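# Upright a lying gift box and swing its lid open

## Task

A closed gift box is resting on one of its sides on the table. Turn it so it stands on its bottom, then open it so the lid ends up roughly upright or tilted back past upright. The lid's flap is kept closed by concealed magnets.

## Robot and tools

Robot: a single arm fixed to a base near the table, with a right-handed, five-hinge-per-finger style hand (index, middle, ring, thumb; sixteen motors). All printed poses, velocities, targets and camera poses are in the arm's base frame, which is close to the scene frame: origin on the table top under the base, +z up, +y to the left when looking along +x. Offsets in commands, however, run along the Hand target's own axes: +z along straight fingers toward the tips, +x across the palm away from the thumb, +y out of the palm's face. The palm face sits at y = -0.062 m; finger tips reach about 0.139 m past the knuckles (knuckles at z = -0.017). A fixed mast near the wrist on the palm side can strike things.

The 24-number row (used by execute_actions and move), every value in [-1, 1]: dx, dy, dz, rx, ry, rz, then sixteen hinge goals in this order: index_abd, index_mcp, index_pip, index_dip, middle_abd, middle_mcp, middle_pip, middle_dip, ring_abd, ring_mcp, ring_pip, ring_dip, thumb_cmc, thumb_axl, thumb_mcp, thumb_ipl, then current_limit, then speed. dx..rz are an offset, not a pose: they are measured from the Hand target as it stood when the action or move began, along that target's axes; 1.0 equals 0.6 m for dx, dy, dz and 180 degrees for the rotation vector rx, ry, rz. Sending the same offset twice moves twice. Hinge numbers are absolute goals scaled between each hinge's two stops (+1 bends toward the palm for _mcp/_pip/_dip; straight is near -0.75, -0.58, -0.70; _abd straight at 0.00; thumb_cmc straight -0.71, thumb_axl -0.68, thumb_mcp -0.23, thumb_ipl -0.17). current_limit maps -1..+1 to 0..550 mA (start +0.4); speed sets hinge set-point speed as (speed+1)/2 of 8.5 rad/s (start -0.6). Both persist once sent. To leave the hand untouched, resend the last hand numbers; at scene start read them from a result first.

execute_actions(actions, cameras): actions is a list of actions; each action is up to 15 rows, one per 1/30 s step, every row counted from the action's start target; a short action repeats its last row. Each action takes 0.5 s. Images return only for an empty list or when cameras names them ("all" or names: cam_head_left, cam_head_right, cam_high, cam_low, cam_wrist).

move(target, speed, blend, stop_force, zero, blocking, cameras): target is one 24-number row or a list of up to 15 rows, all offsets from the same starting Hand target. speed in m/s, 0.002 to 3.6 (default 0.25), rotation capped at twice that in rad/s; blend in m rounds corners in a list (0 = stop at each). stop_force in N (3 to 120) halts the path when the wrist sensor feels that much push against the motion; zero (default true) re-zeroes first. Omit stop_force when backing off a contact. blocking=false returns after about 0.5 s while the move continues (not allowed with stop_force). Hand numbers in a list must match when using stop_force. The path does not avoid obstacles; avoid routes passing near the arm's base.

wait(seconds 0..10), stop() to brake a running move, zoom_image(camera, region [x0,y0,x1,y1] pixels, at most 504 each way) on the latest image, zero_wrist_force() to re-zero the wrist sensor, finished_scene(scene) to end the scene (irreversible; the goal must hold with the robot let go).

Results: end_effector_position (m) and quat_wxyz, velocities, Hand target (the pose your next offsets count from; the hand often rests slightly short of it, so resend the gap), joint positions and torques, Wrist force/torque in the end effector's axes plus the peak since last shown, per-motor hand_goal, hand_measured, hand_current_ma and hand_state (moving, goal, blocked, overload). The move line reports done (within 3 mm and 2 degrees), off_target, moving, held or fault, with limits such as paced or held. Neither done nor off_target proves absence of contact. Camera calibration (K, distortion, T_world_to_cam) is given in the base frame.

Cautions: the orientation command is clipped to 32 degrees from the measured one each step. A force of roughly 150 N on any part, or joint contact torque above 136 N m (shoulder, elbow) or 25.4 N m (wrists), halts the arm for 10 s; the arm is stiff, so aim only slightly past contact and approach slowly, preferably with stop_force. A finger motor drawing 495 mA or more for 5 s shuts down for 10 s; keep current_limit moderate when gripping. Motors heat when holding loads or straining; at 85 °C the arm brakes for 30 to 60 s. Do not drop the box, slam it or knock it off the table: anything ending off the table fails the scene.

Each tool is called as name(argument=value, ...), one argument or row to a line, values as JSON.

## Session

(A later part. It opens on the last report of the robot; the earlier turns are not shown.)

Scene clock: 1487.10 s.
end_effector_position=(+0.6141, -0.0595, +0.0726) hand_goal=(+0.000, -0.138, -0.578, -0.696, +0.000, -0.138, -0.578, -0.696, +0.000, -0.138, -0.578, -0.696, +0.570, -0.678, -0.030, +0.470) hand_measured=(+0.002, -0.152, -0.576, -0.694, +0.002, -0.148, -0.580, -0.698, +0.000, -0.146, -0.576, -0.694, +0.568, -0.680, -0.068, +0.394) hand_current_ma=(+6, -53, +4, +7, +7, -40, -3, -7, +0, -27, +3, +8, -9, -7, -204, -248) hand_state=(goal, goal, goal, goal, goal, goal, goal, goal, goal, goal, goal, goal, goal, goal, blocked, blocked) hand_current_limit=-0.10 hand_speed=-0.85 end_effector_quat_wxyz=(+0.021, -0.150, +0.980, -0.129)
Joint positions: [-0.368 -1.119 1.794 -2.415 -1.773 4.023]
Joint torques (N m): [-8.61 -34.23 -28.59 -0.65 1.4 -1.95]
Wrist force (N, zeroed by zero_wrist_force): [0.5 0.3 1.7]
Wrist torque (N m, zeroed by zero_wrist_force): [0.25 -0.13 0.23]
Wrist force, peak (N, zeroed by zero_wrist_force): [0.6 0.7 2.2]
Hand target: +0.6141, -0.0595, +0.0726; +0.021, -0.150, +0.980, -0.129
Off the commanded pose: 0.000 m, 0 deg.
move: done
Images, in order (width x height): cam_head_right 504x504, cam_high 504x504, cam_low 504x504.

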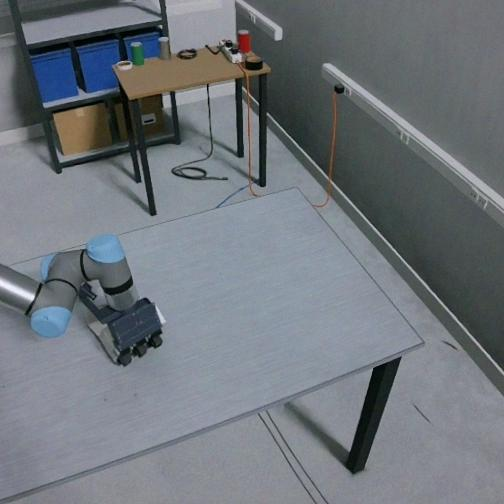

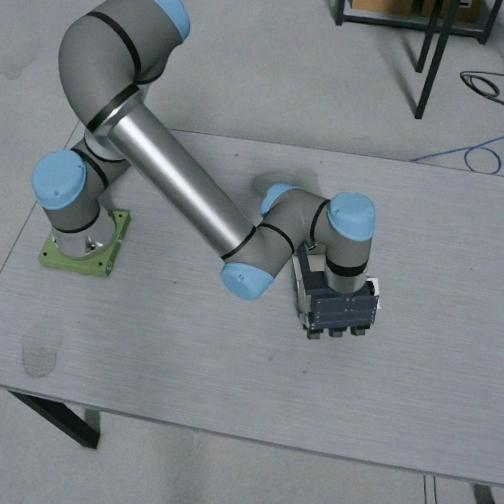

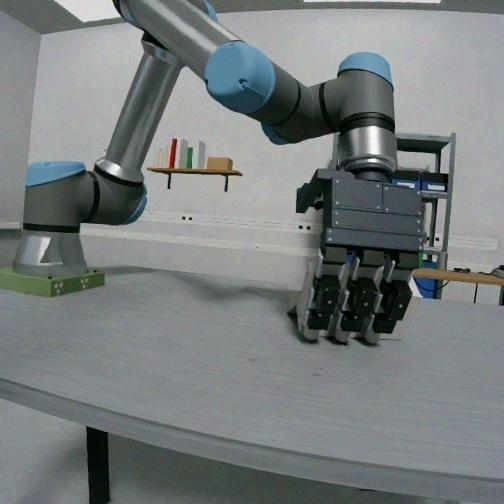

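move(
  target=[
    [0,-0.0344,0.0113,-0.0833,0,0,0,-0.137,-0.577,-0.696,0,-0.137,-0.577,-0.696,0,-0.137,-0.577,-0.696,0.571,-0.678,-0.03,0.47,-0.1,-0.85],
    [0,-0.0533,0.025,-0.1389,0,0,0,-0.137,-0.577,-0.696,0,-0.137,-0.577,-0.696,0,-0.137,-0.577,-0.696,0.571,-0.678,-0.03,0.47,-0.1,-0.85],
  ],
  speed=0.06,
  blend=[0.01,0],
  cameras=["cam_low","cam_high","cam_head_right"],
)

zoom_image(
  camera="cam_low",
  region=[260, 220, 430, 370],
)

zoom_image(
  camera="cam_head_right",
  region=[60, 250, 190, 380],
)

Scene clock: 1508.00 s.
end_effector_position=(+0.6246, -0.0927, +0.0664) hand_goal=(+0.000, -0.138, -0.578, -0.696, +0.000, -0.138, -0.578, -0.696, +0.000, -0.138, -0.578, -0.696, +0.570, -0.678, -0.030, +0.470) hand_measured=(+0.002, -0.154, -0.574, -0.694, +0.002, -0.152, -0.578, -0.698, +0.000, -0.150, -0.578, -0.694, +0.568, -0.680, -0.068, +0.398) hand_current_ma=(+6, -65, +15, +6, +7, -53, -1, -4, +0, -42, +1, +7, -8, -7, -204, -247) hand_state=(goal, goal, goal, goal, goal, goal, goal, goal, goal, goal, goal, goal, goal, goal, blocked, blocked) hand_current_limit=-0.10 hand_speed=-0.85 end_effector_quat_wxyz=(-0.012, -0.151, +0.985, +0.086)
Joint positions: [-0.526 -0.97 1.574 -2.048 -1.452 3.873]
Joint torques (N m): [-6 -37.47 -26.36 0.81 2.68 -2.03]
Wrist force (N, zeroed by zero_wrist_force): [0.1 -4.2 -4.0]
Wrist torque (N m, zeroed by zero_wrist_force): [0.21 -0.10 0.07]
Wrist force, peak (N, zeroed by zero_wrist_force): [-0.1 -4.8 -4.5]
Hand target: +0.6246, -0.0927, +0.0664; -0.012, -0.151, +0.985, +0.086
Off the commanded pose: 0.000 m, 0 deg.
move: done
Images, in order (width x height): cam_head_right 504x504, cam_high 504x504, cam_low 504x504.

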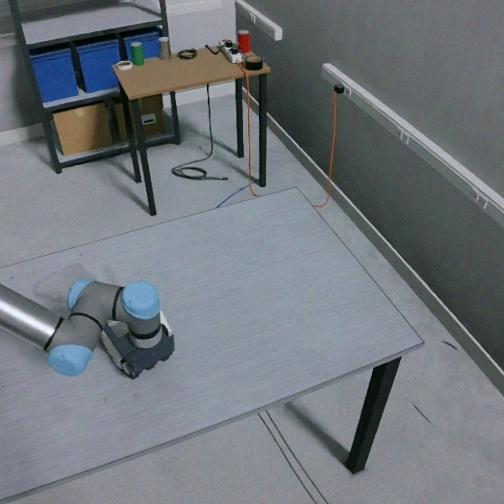

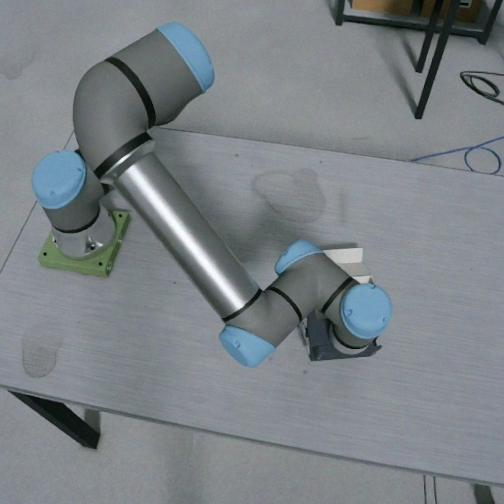

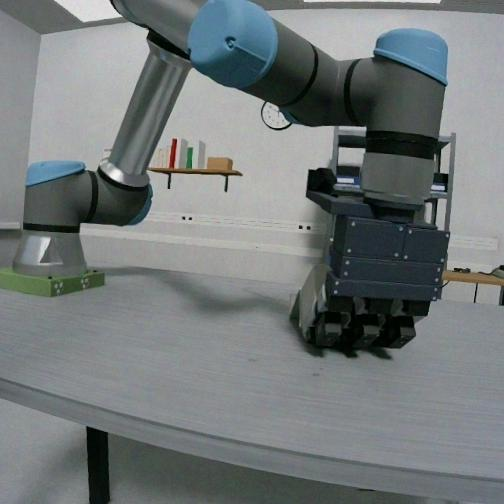

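Scaled by 2.965.

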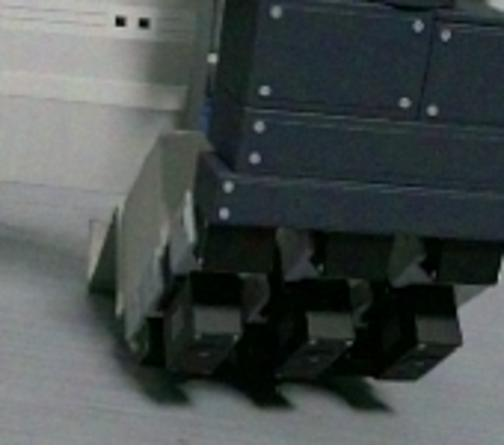

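Scaled by 3.877.

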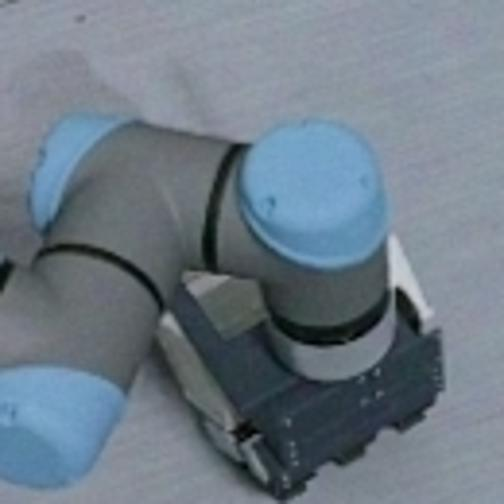

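move(
  target=[0,0.0297,-0.0018,0.0722,0,0,0,-0.137,-0.577,-0.696,0,-0.137,-0.577,-0.696,0,-0.137,-0.577,-0.696,0.571,-0.678,-0.03,0.47,-0.1,-0.85],
  speed=0.05,
)

execute_actions(
  actions=[
    [[0,0,0,0,0,0,0,-0.137,-0.577,-0.696,0,-0.137,-0.577,-0.696,0,-0.137,-0.577,-0.696,0.571,-0.678,-0.28,-0.2,-0.1,-0.93]],
    [[0,0,0,0,0,0,0,-0.137,-0.577,-0.696,0,-0.137,-0.577,-0.696,0,-0.137,-0.577,-0.696,0.571,-0.678,-0.28,-0.2,-0.1,-0.93]],
    [[0,0,0,0,0,0,0,-0.137,-0.577,-0.696,0,-0.137,-0.577,-0.696,0,-0.137,-0.577,-0.696,0.571,-0.678,-0.28,-0.2,-0.1,-0.93]],
    [[0,0,0,0,0,0,0,-0.137,-0.577,-0.696,0,-0.137,-0.577,-0.696,0,-0.137,-0.577,-0.696,0.571,-0.678,-0.28,-0.2,0.2,-0.8]],
    [[0,0,0,0,0,0,0,-0.137,-0.577,-0.696,0,-0.137,-0.577,-0.696,0,-0.137,-0.577,-0.696,0.571,-0.678,-0.28,-0.2,0.2,-0.8]],
  ],
  cameras=["cam_low","cam_high","cam_head_right"],
)

zoom_image(
  camera="cam_low",
  region=[260, 220, 430, 370],
)

zoom_image(
  camera="cam_head_right",
  region=[60, 250, 190, 380],
)

Scene clock: 1587.87 s.
end_effector_position=(+0.6194, -0.0762, +0.0705) hand_goal=(+0.000, -0.138, -0.578, -0.696, +0.000, -0.138, -0.578, -0.696, +0.000, -0.138, -0.578, -0.696, +0.570, -0.678, -0.030, +0.470) hand_measured=(+0.002, -0.154, -0.572, -0.692, +0.002, -0.152, -0.578, -0.694, +0.000, -0.150, -0.578, -0.694, +0.568, -0.680, -0.068, +0.398) hand_current_ma=(+4, -59, +17, +16, +5, -50, +1, +6, +0, -42, +1, +7, -6, -7, -204, -248) hand_state=(goal, goal, goal, goal, goal, goal, goal, goal, goal, goal, goal, goal, goal, goal, blocked, blocked) hand_current_limit=-0.10 hand_speed=-0.85 end_effector_quat_wxyz=(+0.006, -0.152, +0.988, -0.026)
Joint positions: [-0.453 -1.059 1.695 -2.245 -1.607 3.954]
Joint torques (N m): [4.47 -52.17 -5.86 -3.49 -1.41 1.61]
Wrist force (N, zeroed by zero_wrist_force): [0.5 -0.1 0.8]
Wrist torque (N m, zeroed by zero_wrist_force): [0.17 -0.13 0.08]
Wrist force, peak (N, zeroed by zero_wrist_force): [0.0 -4.6 -4.3]
Hand target: +0.6193, -0.0762, +0.0705; +0.006, -0.152, +0.988, -0.026
Off the commanded pose: 0.000 m, 0 deg.
move: done

Scene clock: 1590.57 s.
end_effector_position=(+0.6193, -0.0762, +0.0705) hand_goal=(+0.000, -0.138, -0.578, -0.696, +0.000, -0.138, -0.578, -0.696, +0.000, -0.138, -0.578, -0.696, +0.570, -0.678, -0.280, -0.200) hand_measured=(+0.002, -0.152, -0.576, -0.694, +0.002, -0.152, -0.578, -0.694, +0.000, -0.150, -0.578, -0.694, +0.568, -0.680, -0.268, -0.196) hand_current_ma=(+4, -50, +4, +7, +5, -50, +1, +6, +0, -44, -1, +6, -5, -6, +52, +21) hand_state=(goal, goal, goal, goal, goal, goal, goal, goal, goal, goal, goal, goal, goal, goal, goal, goal) hand_current_limit=0.20 hand_speed=-0.80 end_effector_quat_wxyz=(+0.006, -0.152, +0.988, -0.026)
Joint positions: [-0.452 -1.06 1.695 -2.245 -1.607 3.954]
Joint torques (N m): [5.29 -49.24 -5.48 -3.79 -1.42 1.74]
Wrist force (N, zeroed by zero_wrist_force): [0.2 -0.2 -0.2]
Wrist torque (N m, zeroed by zero_wrist_force): [0.18 -0.06 0.06]
Wrist force, peak (N, zeroed by zero_wrist_force): [0.6 -0.4 -0.3]
Hand target: +0.6193, -0.0762, +0.0705; +0.006, -0.152, +0.988, -0.026
Off the commanded pose: 0.000 m, 0 deg.
Step readings (end_effector_position):
0: (+0.6194, -0.0762, +0.0705)
1: (+0.6194, -0.0762, +0.0705)
2: (+0.6193, -0.0762, +0.0705)
4: (+0.6193, -0.0762, +0.0705)
8: (+0.6193, -0.0762, +0.0705)
15: (+0.6193, -0.0762, +0.0705)
16: (+0.6193, -0.0762, +0.0705)
17: (+0.6193, -0.0762, +0.0705)
19: (+0.6193, -0.0762, +0.0705)
23: (+0.6193, -0.0762, +0.0705)
30: (+0.6193, -0.0762, +0.0705)
31: (+0.6193, -0.0762, +0.0705)
32: (+0.6193, -0.0762, +0.0705)
34: (+0.6193, -0.0762, +0.0705)
38: (+0.6193, -0.0762, +0.0705)
45: (+0.6193, -0.0762, +0.0705)
46: (+0.6193, -0.0762, +0.0705)
47: (+0.6193, -0.0762, +0.0705)
49: (+0.6193, -0.0762, +0.0705)
53: (+0.6193, -0.0762, +0.0705)
60: (+0.6193, -0.0762, +0.0705)
61: (+0.6193, -0.0762, +0.0705)
62: (+0.6193, -0.0762, +0.0705)
64: (+0.6193, -0.0762, +0.0705)
68: (+0.6193, -0.0762, +0.0705)
75: (+0.6193, -0.0762, +0.0705)
Images, in order (width x height): cam_head_right 504x504, cam_high 504x504, cam_low 504x504.

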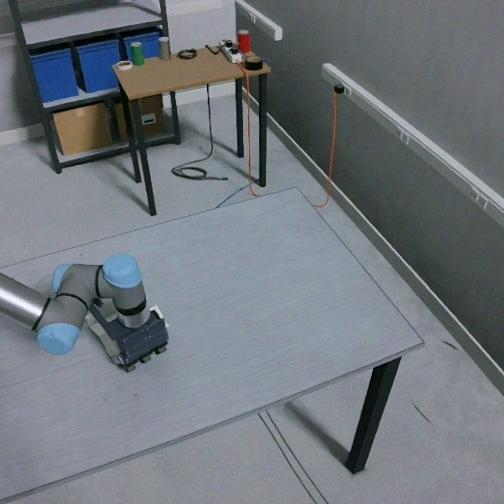

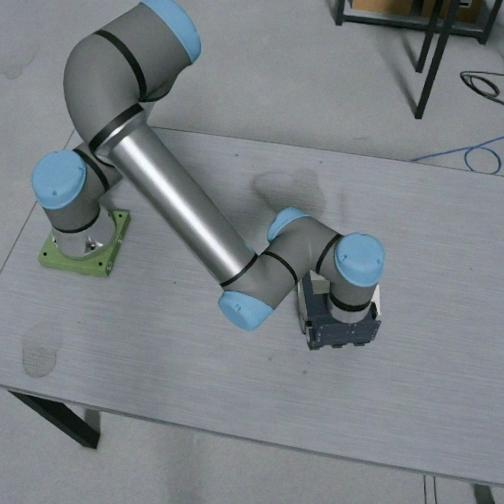

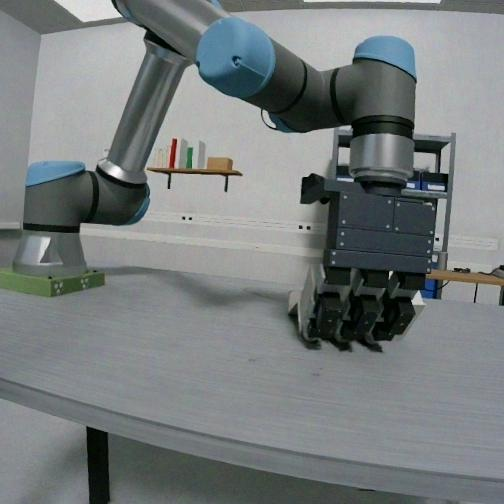

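Scaled by 2.965.

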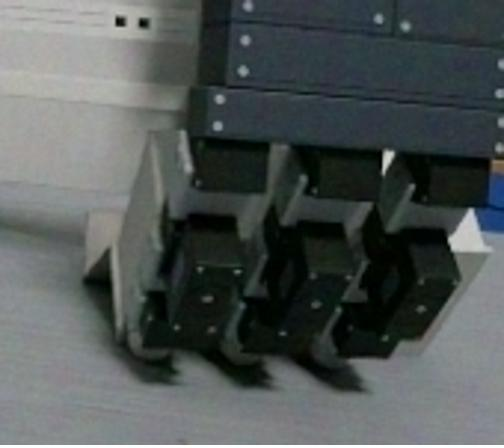

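Scaled by 3.877.

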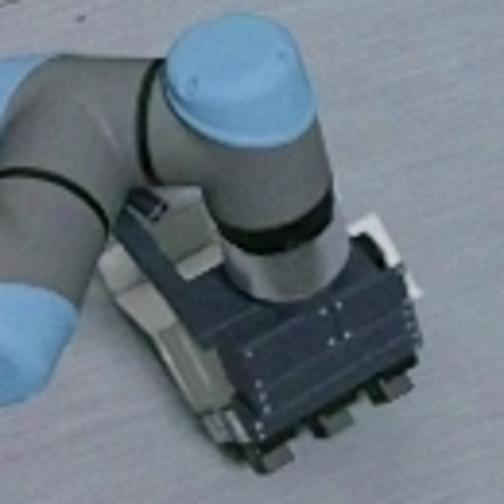

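move(
  target=[0,-0.0286,0.0085,-0.0722,0,0,0,-0.137,-0.577,-0.696,0,-0.137,-0.577,-0.696,0,-0.137,-0.577,-0.696,0.571,-0.678,-0.28,-0.2,0.2,-0.8],
  speed=0.05,
  cameras=["cam_low","cam_high","cam_head_right"],
)

zoom_image(
  camera="cam_low",
  region=[260, 220, 430, 370],
)

zoom_image(
  camera="cam_head_right",
  region=[60, 250, 190, 380],
)

Scene clock: 1644.30 s.
end_effector_position=(+0.6246, -0.0927, +0.0664) hand_goal=(+0.000, -0.138, -0.578, -0.696, +0.000, -0.138, -0.578, -0.696, +0.000, -0.138, -0.578, -0.696, +0.570, -0.678, -0.280, -0.200) hand_measured=(+0.002, -0.144, -0.582, -0.702, +0.002, -0.148, -0.580, -0.696, +0.000, -0.150, -0.578, -0.694, +0.568, -0.680, -0.270, -0.196) hand_current_ma=(+6, -24, -14, -20, +4, -41, -3, +2, +0, -44, -2, +4, -5, -6, +52, +21) hand_state=(goal, goal, goal, goal, goal, goal, goal, goal, goal, goal, goal, goal, goal, goal, goal, goal) hand_current_limit=0.20 hand_speed=-0.80 end_effector_quat_wxyz=(-0.012, -0.151, +0.985, +0.086)
Joint positions: [-0.527 -0.97 1.574 -2.048 -1.452 3.873]
Joint torques (N m): [-8.16 -39.97 -28.49 -0.04 2.2 -1.8]
Wrist force (N, zeroed by zero_wrist_force): [0.0 -1.8 -0.5]
Wrist torque (N m, zeroed by zero_wrist_force): [0.12 -0.06 0.07]
Wrist force, peak (N, zeroed by zero_wrist_force): [0.7 -11.2 -9.8]
Hand target: +0.6246, -0.0928, +0.0664; -0.012, -0.151, +0.985, +0.086
Off the commanded pose: 0.000 m, 0 deg.
move: done
Images, in order (width x height): cam_head_right 504x504, cam_high 504x504, cam_low 504x504.

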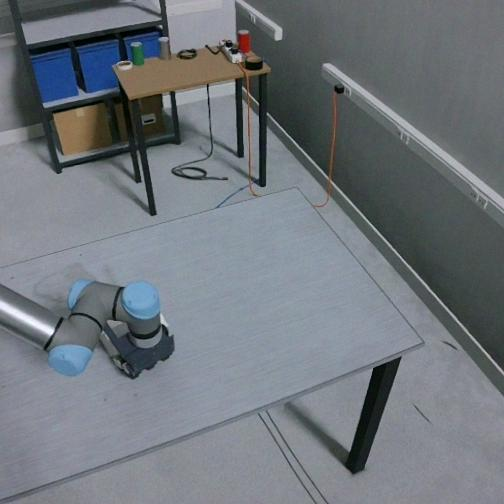

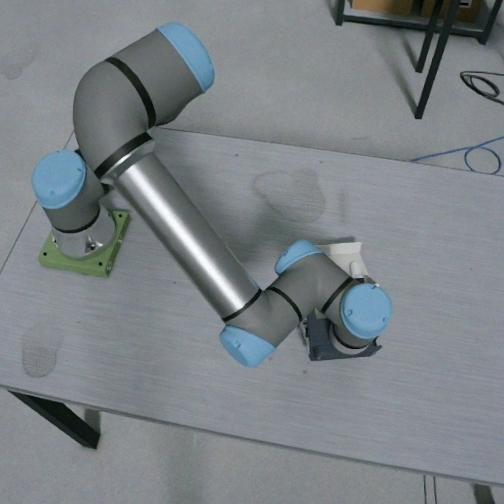

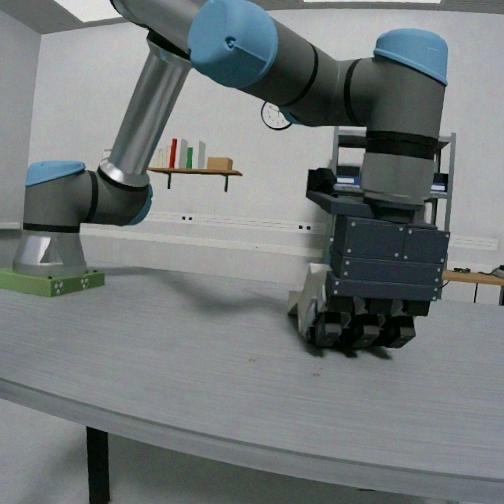

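Scaled by 2.965.

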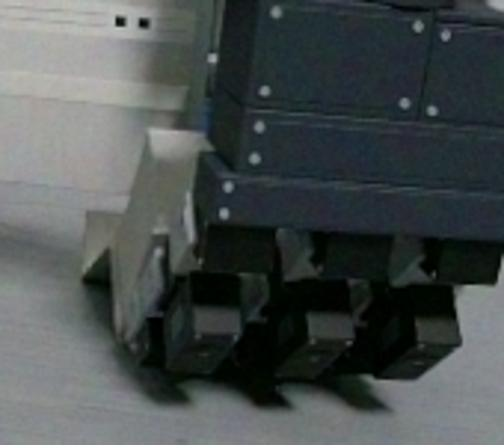

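Scaled by 3.877.

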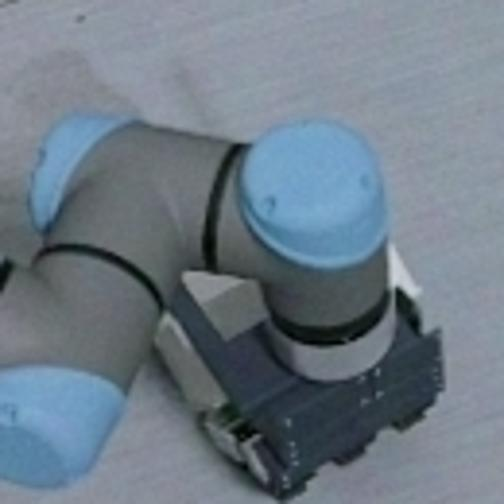

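move(
  target=[0,-0.0654,-0.0132,0,0,0,0,-0.137,-0.577,-0.696,0,-0.137,-0.577,-0.696,0,-0.137,-0.577,-0.696,0.571,-0.678,-0.28,-0.2,0.2,-0.8],
  speed=0.04,
  cameras=["cam_low","cam_high","cam_head_right"],
)

zoom_image(
  camera="cam_low",
  region=[260, 220, 430, 370],
)

zoom_image(
  camera="cam_head_right",
  region=[60, 250, 190, 380],
)

Scene clock: 1663.30 s.
end_effector_position=(+0.6365, -0.1308, +0.0674) hand_goal=(+0.000, -0.138, -0.578, -0.696, +0.000, -0.138, -0.578, -0.696, +0.000, -0.138, -0.578, -0.696, +0.570, -0.678, -0.280, -0.200) hand_measured=(+0.002, -0.144, -0.582, -0.700, +0.002, -0.148, -0.580, -0.696, +0.000, -0.150, -0.578, -0.694, +0.568, -0.680, -0.270, -0.196) hand_current_ma=(+6, -24, -14, -10, +4, -41, -3, +2, +0, -44, -2, +4, -5, -6, +52, +21) hand_state=(goal, goal, goal, goal, goal, goal, goal, goal, goal, goal, goal, goal, goal, goal, goal, goal) hand_current_limit=0.20 hand_speed=-0.80 end_effector_quat_wxyz=(-0.012, -0.151, +0.985, +0.086)
Joint positions: [-0.566 -0.923 1.487 -2.003 -1.457 3.834]
Joint torques (N m): [-9.12 -41.55 -28.6 -0.23 -1.22 -1.45]
Wrist force (N, zeroed by zero_wrist_force): [-0.2 0.2 0.1]
Wrist torque (N m, zeroed by zero_wrist_force): [0.13 -0.02 0.09]
Wrist force, peak (N, zeroed by zero_wrist_force): [-0.3 -2.1 -0.6]
Hand target: +0.6366, -0.1309, +0.0674; -0.012, -0.151, +0.985, +0.086
Off the commanded pose: 0.000 m, 0 deg.
move: done
Images, in order (width x height): cam_head_right 504x504, cam_high 504x504, cam_low 504x504.

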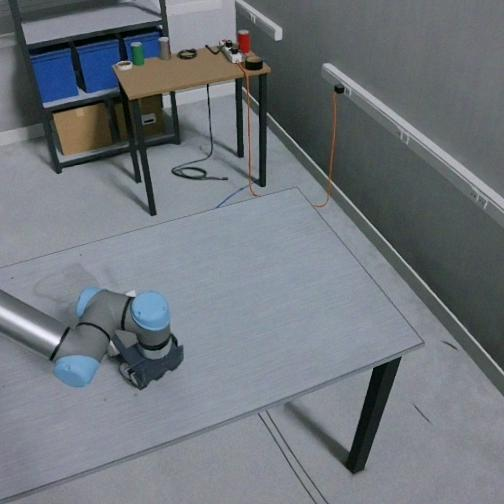

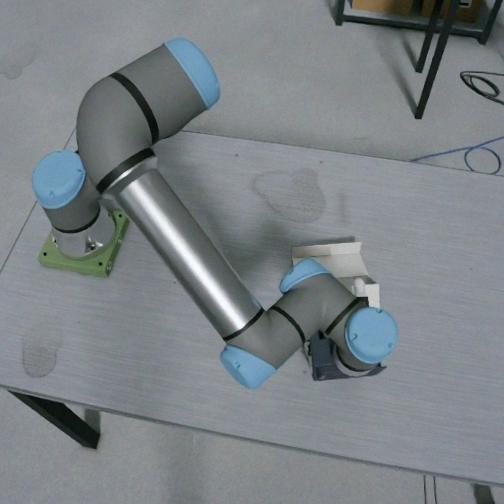

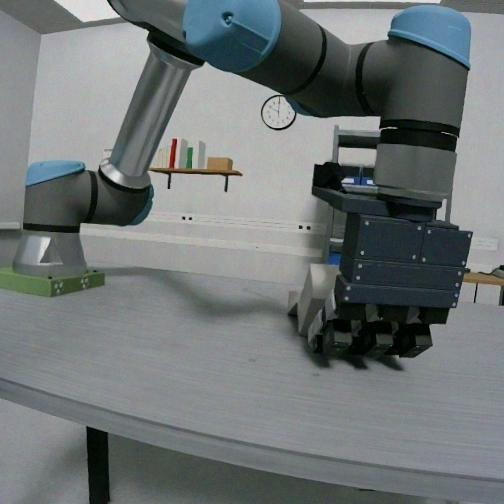

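Scaled by 2.965.

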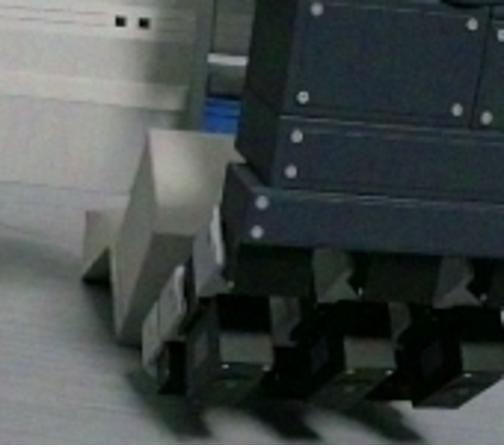

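Scaled by 3.877.

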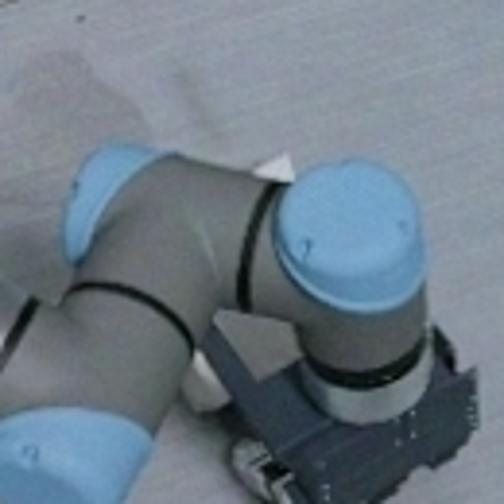

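move(
  target=[0,0.0012,-0.0066,0.0722,0,0,0,-0.137,-0.577,-0.696,0,-0.137,-0.577,-0.696,0,-0.137,-0.577,-0.696,0.571,-0.678,-0.28,-0.2,0.2,-0.8],
  speed=0.08,
)

move(
  target=[0,0.1004,-0.0038,0,0,0,0,-0.137,-0.577,-0.696,0,-0.137,-0.577,-0.696,0,-0.137,-0.577,-0.696,0.571,-0.678,-0.28,-0.2,0.2,-0.8],
  speed=0.02,
  stop_force=3,
  cameras=["cam_low","cam_high","cam_wrist"],
)

zoom_image(
  camera="cam_low",
  region=[260, 220, 430, 370],
)

Scene clock: 1908.17 s.
end_effector_position=(+0.6366, -0.1309, +0.0714) hand_goal=(+0.000, -0.138, -0.578, -0.696, +0.000, -0.138, -0.578, -0.696, +0.000, -0.138, -0.578, -0.696, +0.570, -0.678, -0.280, -0.200) hand_measured=(+0.002, -0.144, -0.582, -0.698, +0.002, -0.148, -0.580, -0.696, +0.000, -0.150, -0.578, -0.694, +0.568, -0.680, -0.270, -0.196) hand_current_ma=(+6, -24, -14, -9, +4, -41, -3, +2, +0, -44, -2, +4, -5, -6, +52, +21) hand_state=(goal, goal, goal, goal, goal, goal, goal, goal, goal, goal, goal, goal, goal, goal, goal, goal) hand_current_limit=0.20 hand_speed=-0.80 end_effector_quat_wxyz=(+0.006, -0.152, +0.988, -0.026)
Joint positions: [-0.516 -0.998 1.589 -2.203 -1.604 3.891]
Joint torques (N m): [3.98 -55.96 -5.8 -3.58 -1.77 1.66]
Wrist force (N, zeroed by zero_wrist_force): [-0.2 -0.2 0.2]
Wrist torque (N m, zeroed by zero_wrist_force): [0.15 -0.04 -0.01]
Wrist force, peak (N, zeroed by zero_wrist_force): [0.2 -0.6 0.2]
Hand target: +0.6366, -0.1309, +0.0714; +0.006, -0.152, +0.988, -0.026
Off the commanded pose: 0.000 m, 0 deg.
move: done

Scene clock: 1912.20 s.
end_effector_position=(+0.6185, -0.0734, +0.0705) hand_goal=(+0.000, -0.138, -0.578, -0.696, +0.000, -0.138, -0.578, -0.696, +0.000, -0.138, -0.578, -0.696, +0.570, -0.678, -0.280, -0.200) hand_measured=(+0.002, -0.146, -0.582, -0.698, +0.002, -0.148, -0.580, -0.696, +0.000, -0.150, -0.578, -0.694, +0.568, -0.680, -0.270, -0.196) hand_current_ma=(+6, -27, -14, -9, +4, -41, -3, +2, +0, -44, -2, +4, -5, -6, +52, +21) hand_state=(goal, goal, goal, goal, goal, goal, goal, goal, goal, goal, goal, goal, goal, goal, goal, goal) hand_current_limit=0.20 hand_speed=-0.80 end_effector_quat_wxyz=(+0.006, -0.152, +0.988, -0.026)
Joint positions: [-0.449 -1.062 1.7 -2.247 -1.607 3.958]
Joint torques (N m): [5.76 -52.27 -5.14 -3.64 -1.45 1.73]
Wrist force (N, zeroed by zero_wrist_force): [0.2 -0.9 -0.5]
Wrist torque (N m, zeroed by zero_wrist_force): [0.23 -0.07 0.06]
Wrist force, peak (N, zeroed by zero_wrist_force): [0.4 -1.2 -0.6]
Hand target: +0.6185, -0.0734, +0.0705; +0.006, -0.152, +0.988, -0.026
Off the commanded pose: 0.000 m, 0 deg.
move: done
camera_calibration:
cam_wrist: T_world_to_cam=[[0.57346, 0.817296, -0.0563142, -0.252249], [0.583523, -0.359249, 0.728314, -0.473643], [0.575017, -0.450519, -0.682926, -0.216616], [0, 0, 0, 1]] pos_world=[0.545594, -0.0615835, 0.182823]
Images, in order (width x height): cam_high 504x504, cam_low 504x504, cam_wrist 504x504.

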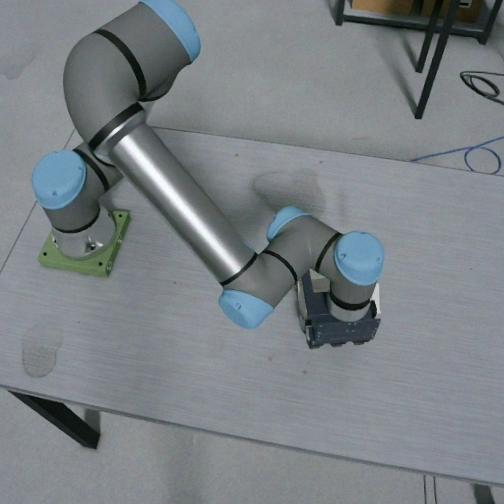

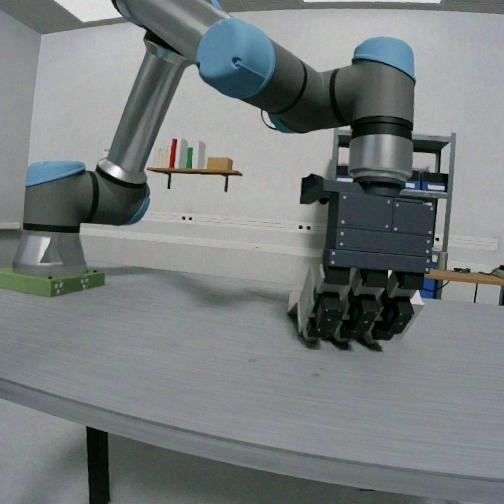

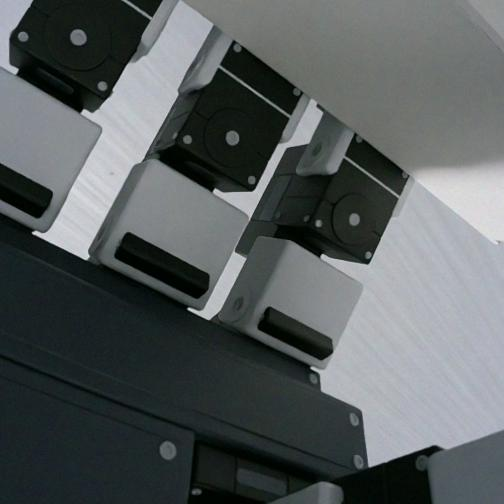

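Scaled by 2.965.

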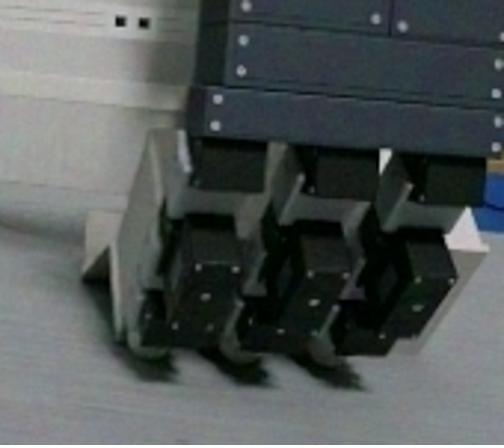

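execute_actions(
  actions=[
    [[0,0,0,0,0,0,0,-0.137,-0.577,-0.696,0,-0.137,-0.577,-0.696,0,-0.137,-0.577,-0.696,0.571,-0.678,0.112,0.28,0.0,-0.85]],
    [[0,0,0,0,0,0,0,-0.137,-0.577,-0.696,0,-0.137,-0.577,-0.696,0,-0.137,-0.577,-0.696,0.571,-0.678,0.112,0.28,0.0,-0.85]],
    [[0,0,0,0,0,0,0,-0.137,-0.577,-0.696,0,-0.137,-0.577,-0.696,0,-0.137,-0.577,-0.696,0.571,-0.678,0.112,0.28,0.0,-0.85]],
  ],
)

Scene clock: 1943.97 s.
end_effector_position=(+0.6185, -0.0734, +0.0705) hand_goal=(+0.000, -0.138, -0.578, -0.696, +0.000, -0.138, -0.578, -0.696, +0.000, -0.138, -0.578, -0.696, +0.570, -0.678, +0.112, +0.280) hand_measured=(+0.002, -0.150, -0.578, -0.696, +0.002, -0.150, -0.580, -0.696, +0.000, -0.150, -0.580, -0.694, +0.568, -0.680, +0.072, +0.150) hand_current_ma=(+6, -46, +1, +1, +4, -45, -5, +2, +0, -44, -3, +4, -5, -6, -212, -275) hand_state=(goal, goal, goal, goal, goal, goal, goal, goal, goal, goal, goal, goal, goal, goal, blocked, blocked) hand_current_limit=0.00 hand_speed=-0.85 end_effector_quat_wxyz=(+0.006, -0.152, +0.988, -0.026)
Joint positions: [-0.449 -1.062 1.7 -2.247 -1.607 3.958]
Joint torques (N m): [3.43 -51.84 -7.33 -3.56 -1.41 1.76]
Wrist force (N, zeroed by zero_wrist_force): [0.3 -0.1 -0.6]
Wrist torque (N m, zeroed by zero_wrist_force): [0.24 -0.10 0.05]
Wrist force, peak (N, zeroed by zero_wrist_force): [0.6 -1.3 -0.5]
Hand target: +0.6185, -0.0734, +0.0705; +0.006, -0.152, +0.988, -0.026
Off the commanded pose: 0.000 m, 0 deg.
Step readings (end_effector_position):
0: (+0.6185, -0.0734, +0.0705)
1: (+0.6185, -0.0734, +0.0705)
2: (+0.6185, -0.0734, +0.0705)
4: (+0.6185, -0.0734, +0.0705)
8: (+0.6185, -0.0734, +0.0705)
15: (+0.6185, -0.0734, +0.0705)
16: (+0.6185, -0.0734, +0.0705)
17: (+0.6185, -0.0734, +0.0705)
19: (+0.6185, -0.0734, +0.0705)
23: (+0.6185, -0.0734, +0.0705)
30: (+0.6185, -0.0734, +0.0705)
31: (+0.6185, -0.0734, +0.0705)
32: (+0.6185, -0.0734, +0.0705)
34: (+0.6185, -0.0734, +0.0705)
38: (+0.6185, -0.0734, +0.0705)
45: (+0.6185, -0.0734, +0.0705)

move(
  target=[
    [0,-0.0190,0.0033,-0.0444,0,0,0,-0.137,-0.577,-0.696,0,-0.137,-0.577,-0.696,0,-0.137,-0.577,-0.696,0.571,-0.678,0.112,0.28,0.0,-0.85],
    [0,-0.0403,0.0112,-0.1,0,0,0,-0.137,-0.577,-0.696,0,-0.137,-0.577,-0.696,0,-0.137,-0.577,-0.696,0.571,-0.678,0.112,0.28,0.0,-0.85],
    [0,-0.0618,0.0270,-0.1667,0,0,0,-0.137,-0.577,-0.696,0,-0.137,-0.577,-0.696,0,-0.137,-0.577,-0.696,0.571,-0.678,0.112,0.28,0.0,-0.85],
  ],
  speed=0.06,
  blend=[0.005,0.005,0],
  cameras=["cam_low","cam_high","cam_head_left"],
)

zoom_image(
  camera="cam_low",
  region=[260, 220, 430, 370],
)

zoom_image(
  camera="cam_head_left",
  region=[60, 250, 190, 380],
)

Scene clock: 1973.77 s.
end_effector_position=(+0.6299, -0.1095, +0.0563) hand_goal=(+0.000, -0.138, -0.578, -0.696, +0.000, -0.138, -0.578, -0.696, +0.000, -0.138, -0.578, -0.696, +0.570, -0.678, +0.112, +0.280) hand_measured=(+0.002, -0.118, -0.598, -0.702, +0.002, -0.120, -0.592, -0.700, +0.000, -0.122, -0.584, -0.696, +0.566, -0.680, +0.052, +0.156) hand_current_ma=(+6, +78, -77, -18, +4, +71, -49, -13, +0, +63, -23, -3, -16, -10, -275, -275) hand_state=(goal, goal, blocked, goal, goal, goal, goal, goal, goal, goal, goal, goal, goal, goal, blocked, blocked) hand_current_limit=0.00 hand_speed=-0.85 end_effector_quat_wxyz=(-0.034, -0.148, +0.961, +0.231)
Joint positions: [-0.596 -0.824 1.405 -1.774 -1.283 3.755]
Joint torques (N m): [-1.28 -20.33 -12.19 2.89 0.6 -2.01]
Wrist force (N, zeroed by zero_wrist_force): [-0.4 4.9 -39.4]
Wrist torque (N m, zeroed by zero_wrist_force): [2.41 0.42 0.05]
Wrist force, peak (N, zeroed by zero_wrist_force): [-0.4 4.9 -39.4]
Hand target: +0.6299, -0.1095, +0.0563; -0.034, -0.148, +0.961, +0.231
Off the commanded pose: 0.000 m, 0 deg.
move: done
Images, in order (width x height): cam_head_left 504x504, cam_high 504x504, cam_low 504x504.

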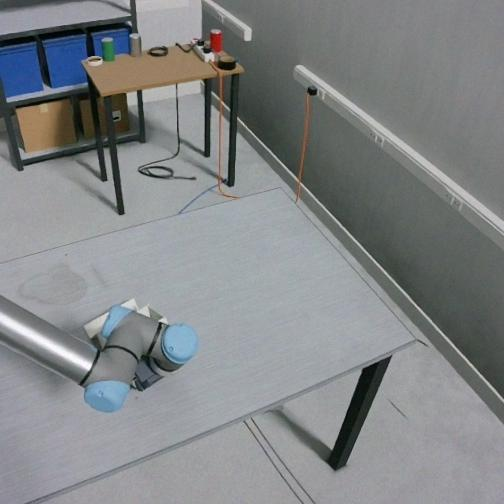

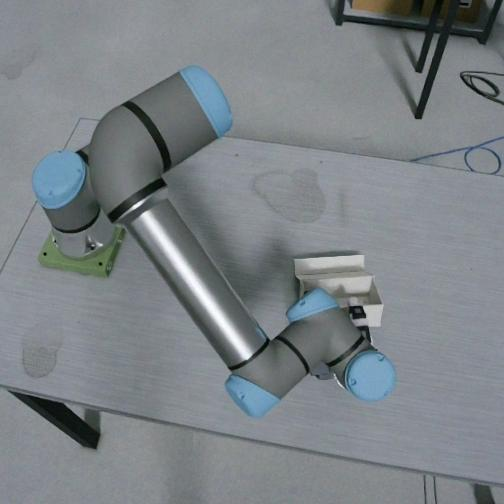

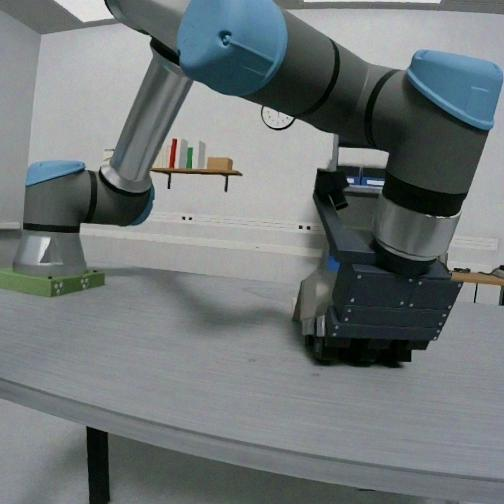

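Scaled by 2.965.

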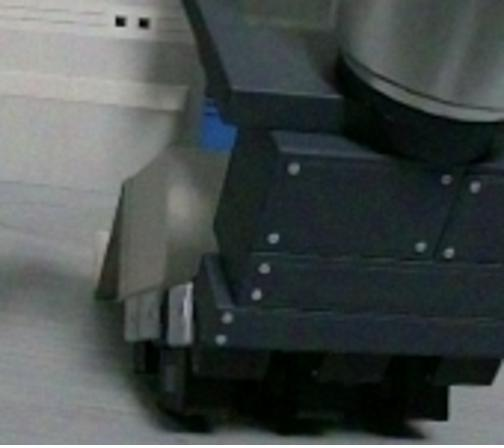

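Scaled by 3.877.

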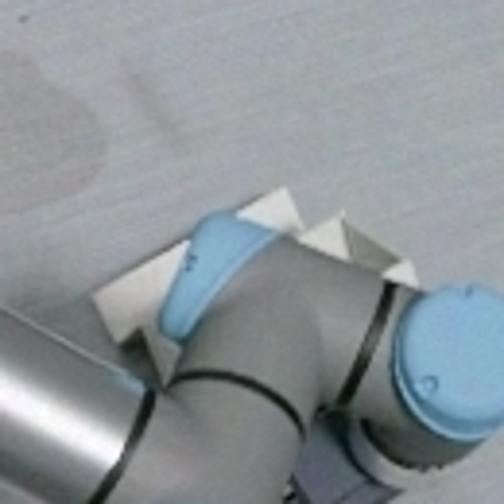

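move(
  target=[0,0.0045,-0.0089,0,0,0,0,-0.137,-0.577,-0.696,0,-0.137,-0.577,-0.696,0,-0.137,-0.577,-0.696,0.571,-0.678,0.112,0.28,0.0,-0.85],
  speed=0.03,
  cameras=["cam_low","cam_head_right"],
)

zoom_image(
  camera="cam_low",
  region=[260, 220, 430, 370],
)

Scene clock: 1995.17 s.
end_effector_position=(+0.6299, -0.1095, +0.0621) hand_goal=(+0.000, -0.138, -0.578, -0.696, +0.000, -0.138, -0.578, -0.696, +0.000, -0.138, -0.578, -0.696, +0.570, -0.678, +0.112, +0.280) hand_measured=(+0.002, -0.160, -0.586, -0.700, +0.002, -0.158, -0.584, -0.700, +0.000, -0.154, -0.584, -0.696, +0.566, -0.680, +0.052, +0.200) hand_current_ma=(+6, -93, -28, -10, +4, -77, -23, -9, +0, -61, -23, -3, -14, -8, -275, -275) hand_state=(goal, blocked, goal, goal, goal, goal, goal, goal, goal, goal, goal, goal, goal, goal, blocked, blocked) hand_current_limit=0.00 hand_speed=-0.85 end_effector_quat_wxyz=(-0.034, -0.148, +0.961, +0.231)
Joint positions: [-0.596 -0.831 1.401 -1.763 -1.283 3.755]
Joint torques (N m): [-5.53 -61.59 -30.21 0.68 -0.76 -1.79]
Wrist force (N, zeroed by zero_wrist_force): [0.1 -1.4 0.5]
Wrist torque (N m, zeroed by zero_wrist_force): [0.06 0.04 0.00]
Wrist force, peak (N, zeroed by zero_wrist_force): [-0.3 5.1 -39.7]
Hand target: +0.6299, -0.1096, +0.0623; -0.034, -0.148, +0.961, +0.231
Off the commanded pose: 0.000 m, 0 deg.
move: done
Images, in order (width x height): cam_head_right 504x504, cam_low 504x504.

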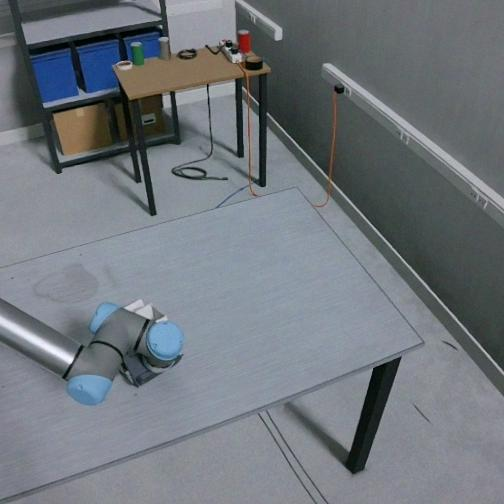

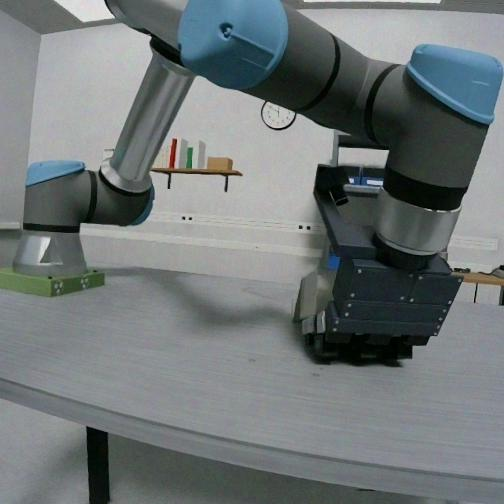

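Scaled by 2.965.

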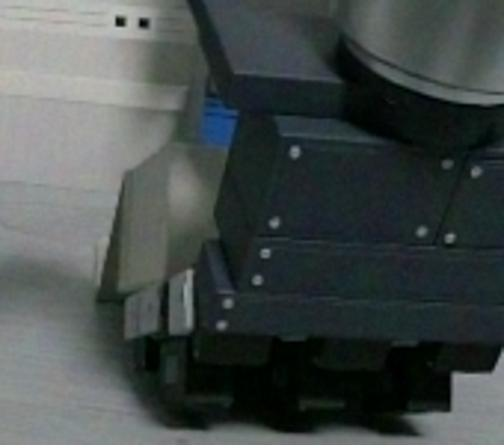

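move(
  target=[
    [0,0.0220,0.0060,0.0667,0,0,0,-0.137,-0.577,-0.696,0,-0.137,-0.577,-0.696,0,-0.137,-0.577,-0.696,0.571,-0.678,0.112,0.28,0.0,-0.85],
    [0,0.0443,0.0099,0.1222,0,0,0,-0.137,-0.577,-0.696,0,-0.137,-0.577,-0.696,0,-0.137,-0.577,-0.696,0.571,-0.678,0.112,0.28,0.0,-0.85],
    [0,0.0625,0.0165,0.1667,0,0,0,-0.137,-0.577,-0.696,0,-0.137,-0.577,-0.696,0,-0.137,-0.577,-0.696,0.571,-0.678,0.112,0.28,0.0,-0.85],
  ],
  speed=0.06,
  blend=[0.005,0.005,0],
  cameras=["cam_low","cam_high"],
)

zoom_image(
  camera="cam_low",
  region=[260, 220, 430, 370],
)

Scene clock: 2106.97 s.
end_effector_position=(+0.6185, -0.0734, +0.0704) hand_goal=(+0.000, -0.138, -0.578, -0.696, +0.000, -0.138, -0.578, -0.696, +0.000, -0.138, -0.578, -0.696, +0.570, -0.678, +0.112, +0.280) hand_measured=(+0.002, -0.158, -0.568, -0.690, +0.002, -0.154, -0.574, -0.694, +0.000, -0.152, -0.580, -0.696, +0.566, -0.680, +0.050, +0.202) hand_current_ma=(+5, -77, +34, +21, +4, -66, +11, +8, +0, -57, -5, -3, -10, -8, -275, -275) hand_state=(goal, goal, goal, goal, goal, goal, goal, goal, goal, goal, goal, goal, goal, goal, blocked, blocked) hand_current_limit=0.00 hand_speed=-0.85 end_effector_quat_wxyz=(+0.006, -0.152, +0.988, -0.026)
Joint positions: [-0.449 -1.062 1.7 -2.246 -1.607 3.958]
Joint torques (N m): [5.72 -51.49 -4.46 -4.02 -1.72 1.54]
Wrist force (N, zeroed by zero_wrist_force): [0.2 1.3 -0.9]
Wrist torque (N m, zeroed by zero_wrist_force): [0.15 -0.05 0.06]
Wrist force, peak (N, zeroed by zero_wrist_force): [0.2 1.6 -0.9]
Hand target: +0.6185, -0.0734, +0.0704; +0.006, -0.152, +0.988, -0.026
Off the commanded pose: 0.000 m, 0 deg.
move: done
Images, in order (width x height): cam_high 504x504, cam_low 504x504.

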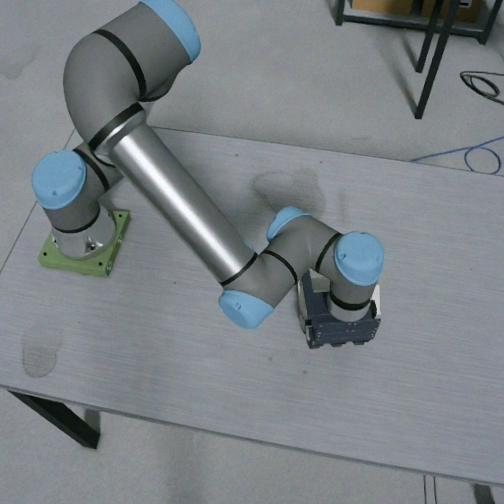

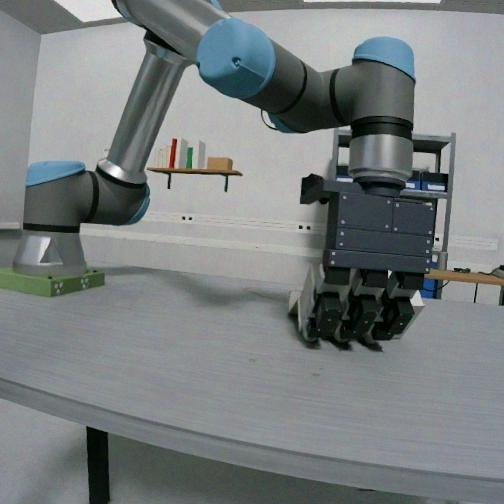

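Scaled by 2.965.

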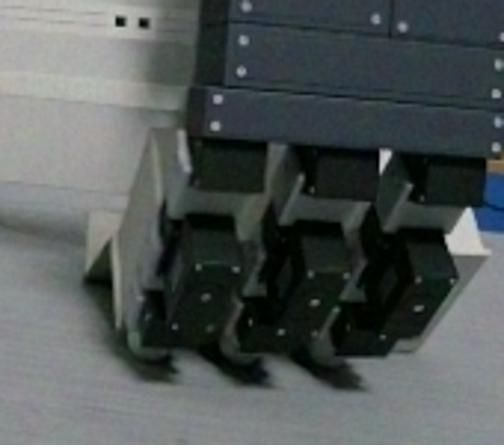

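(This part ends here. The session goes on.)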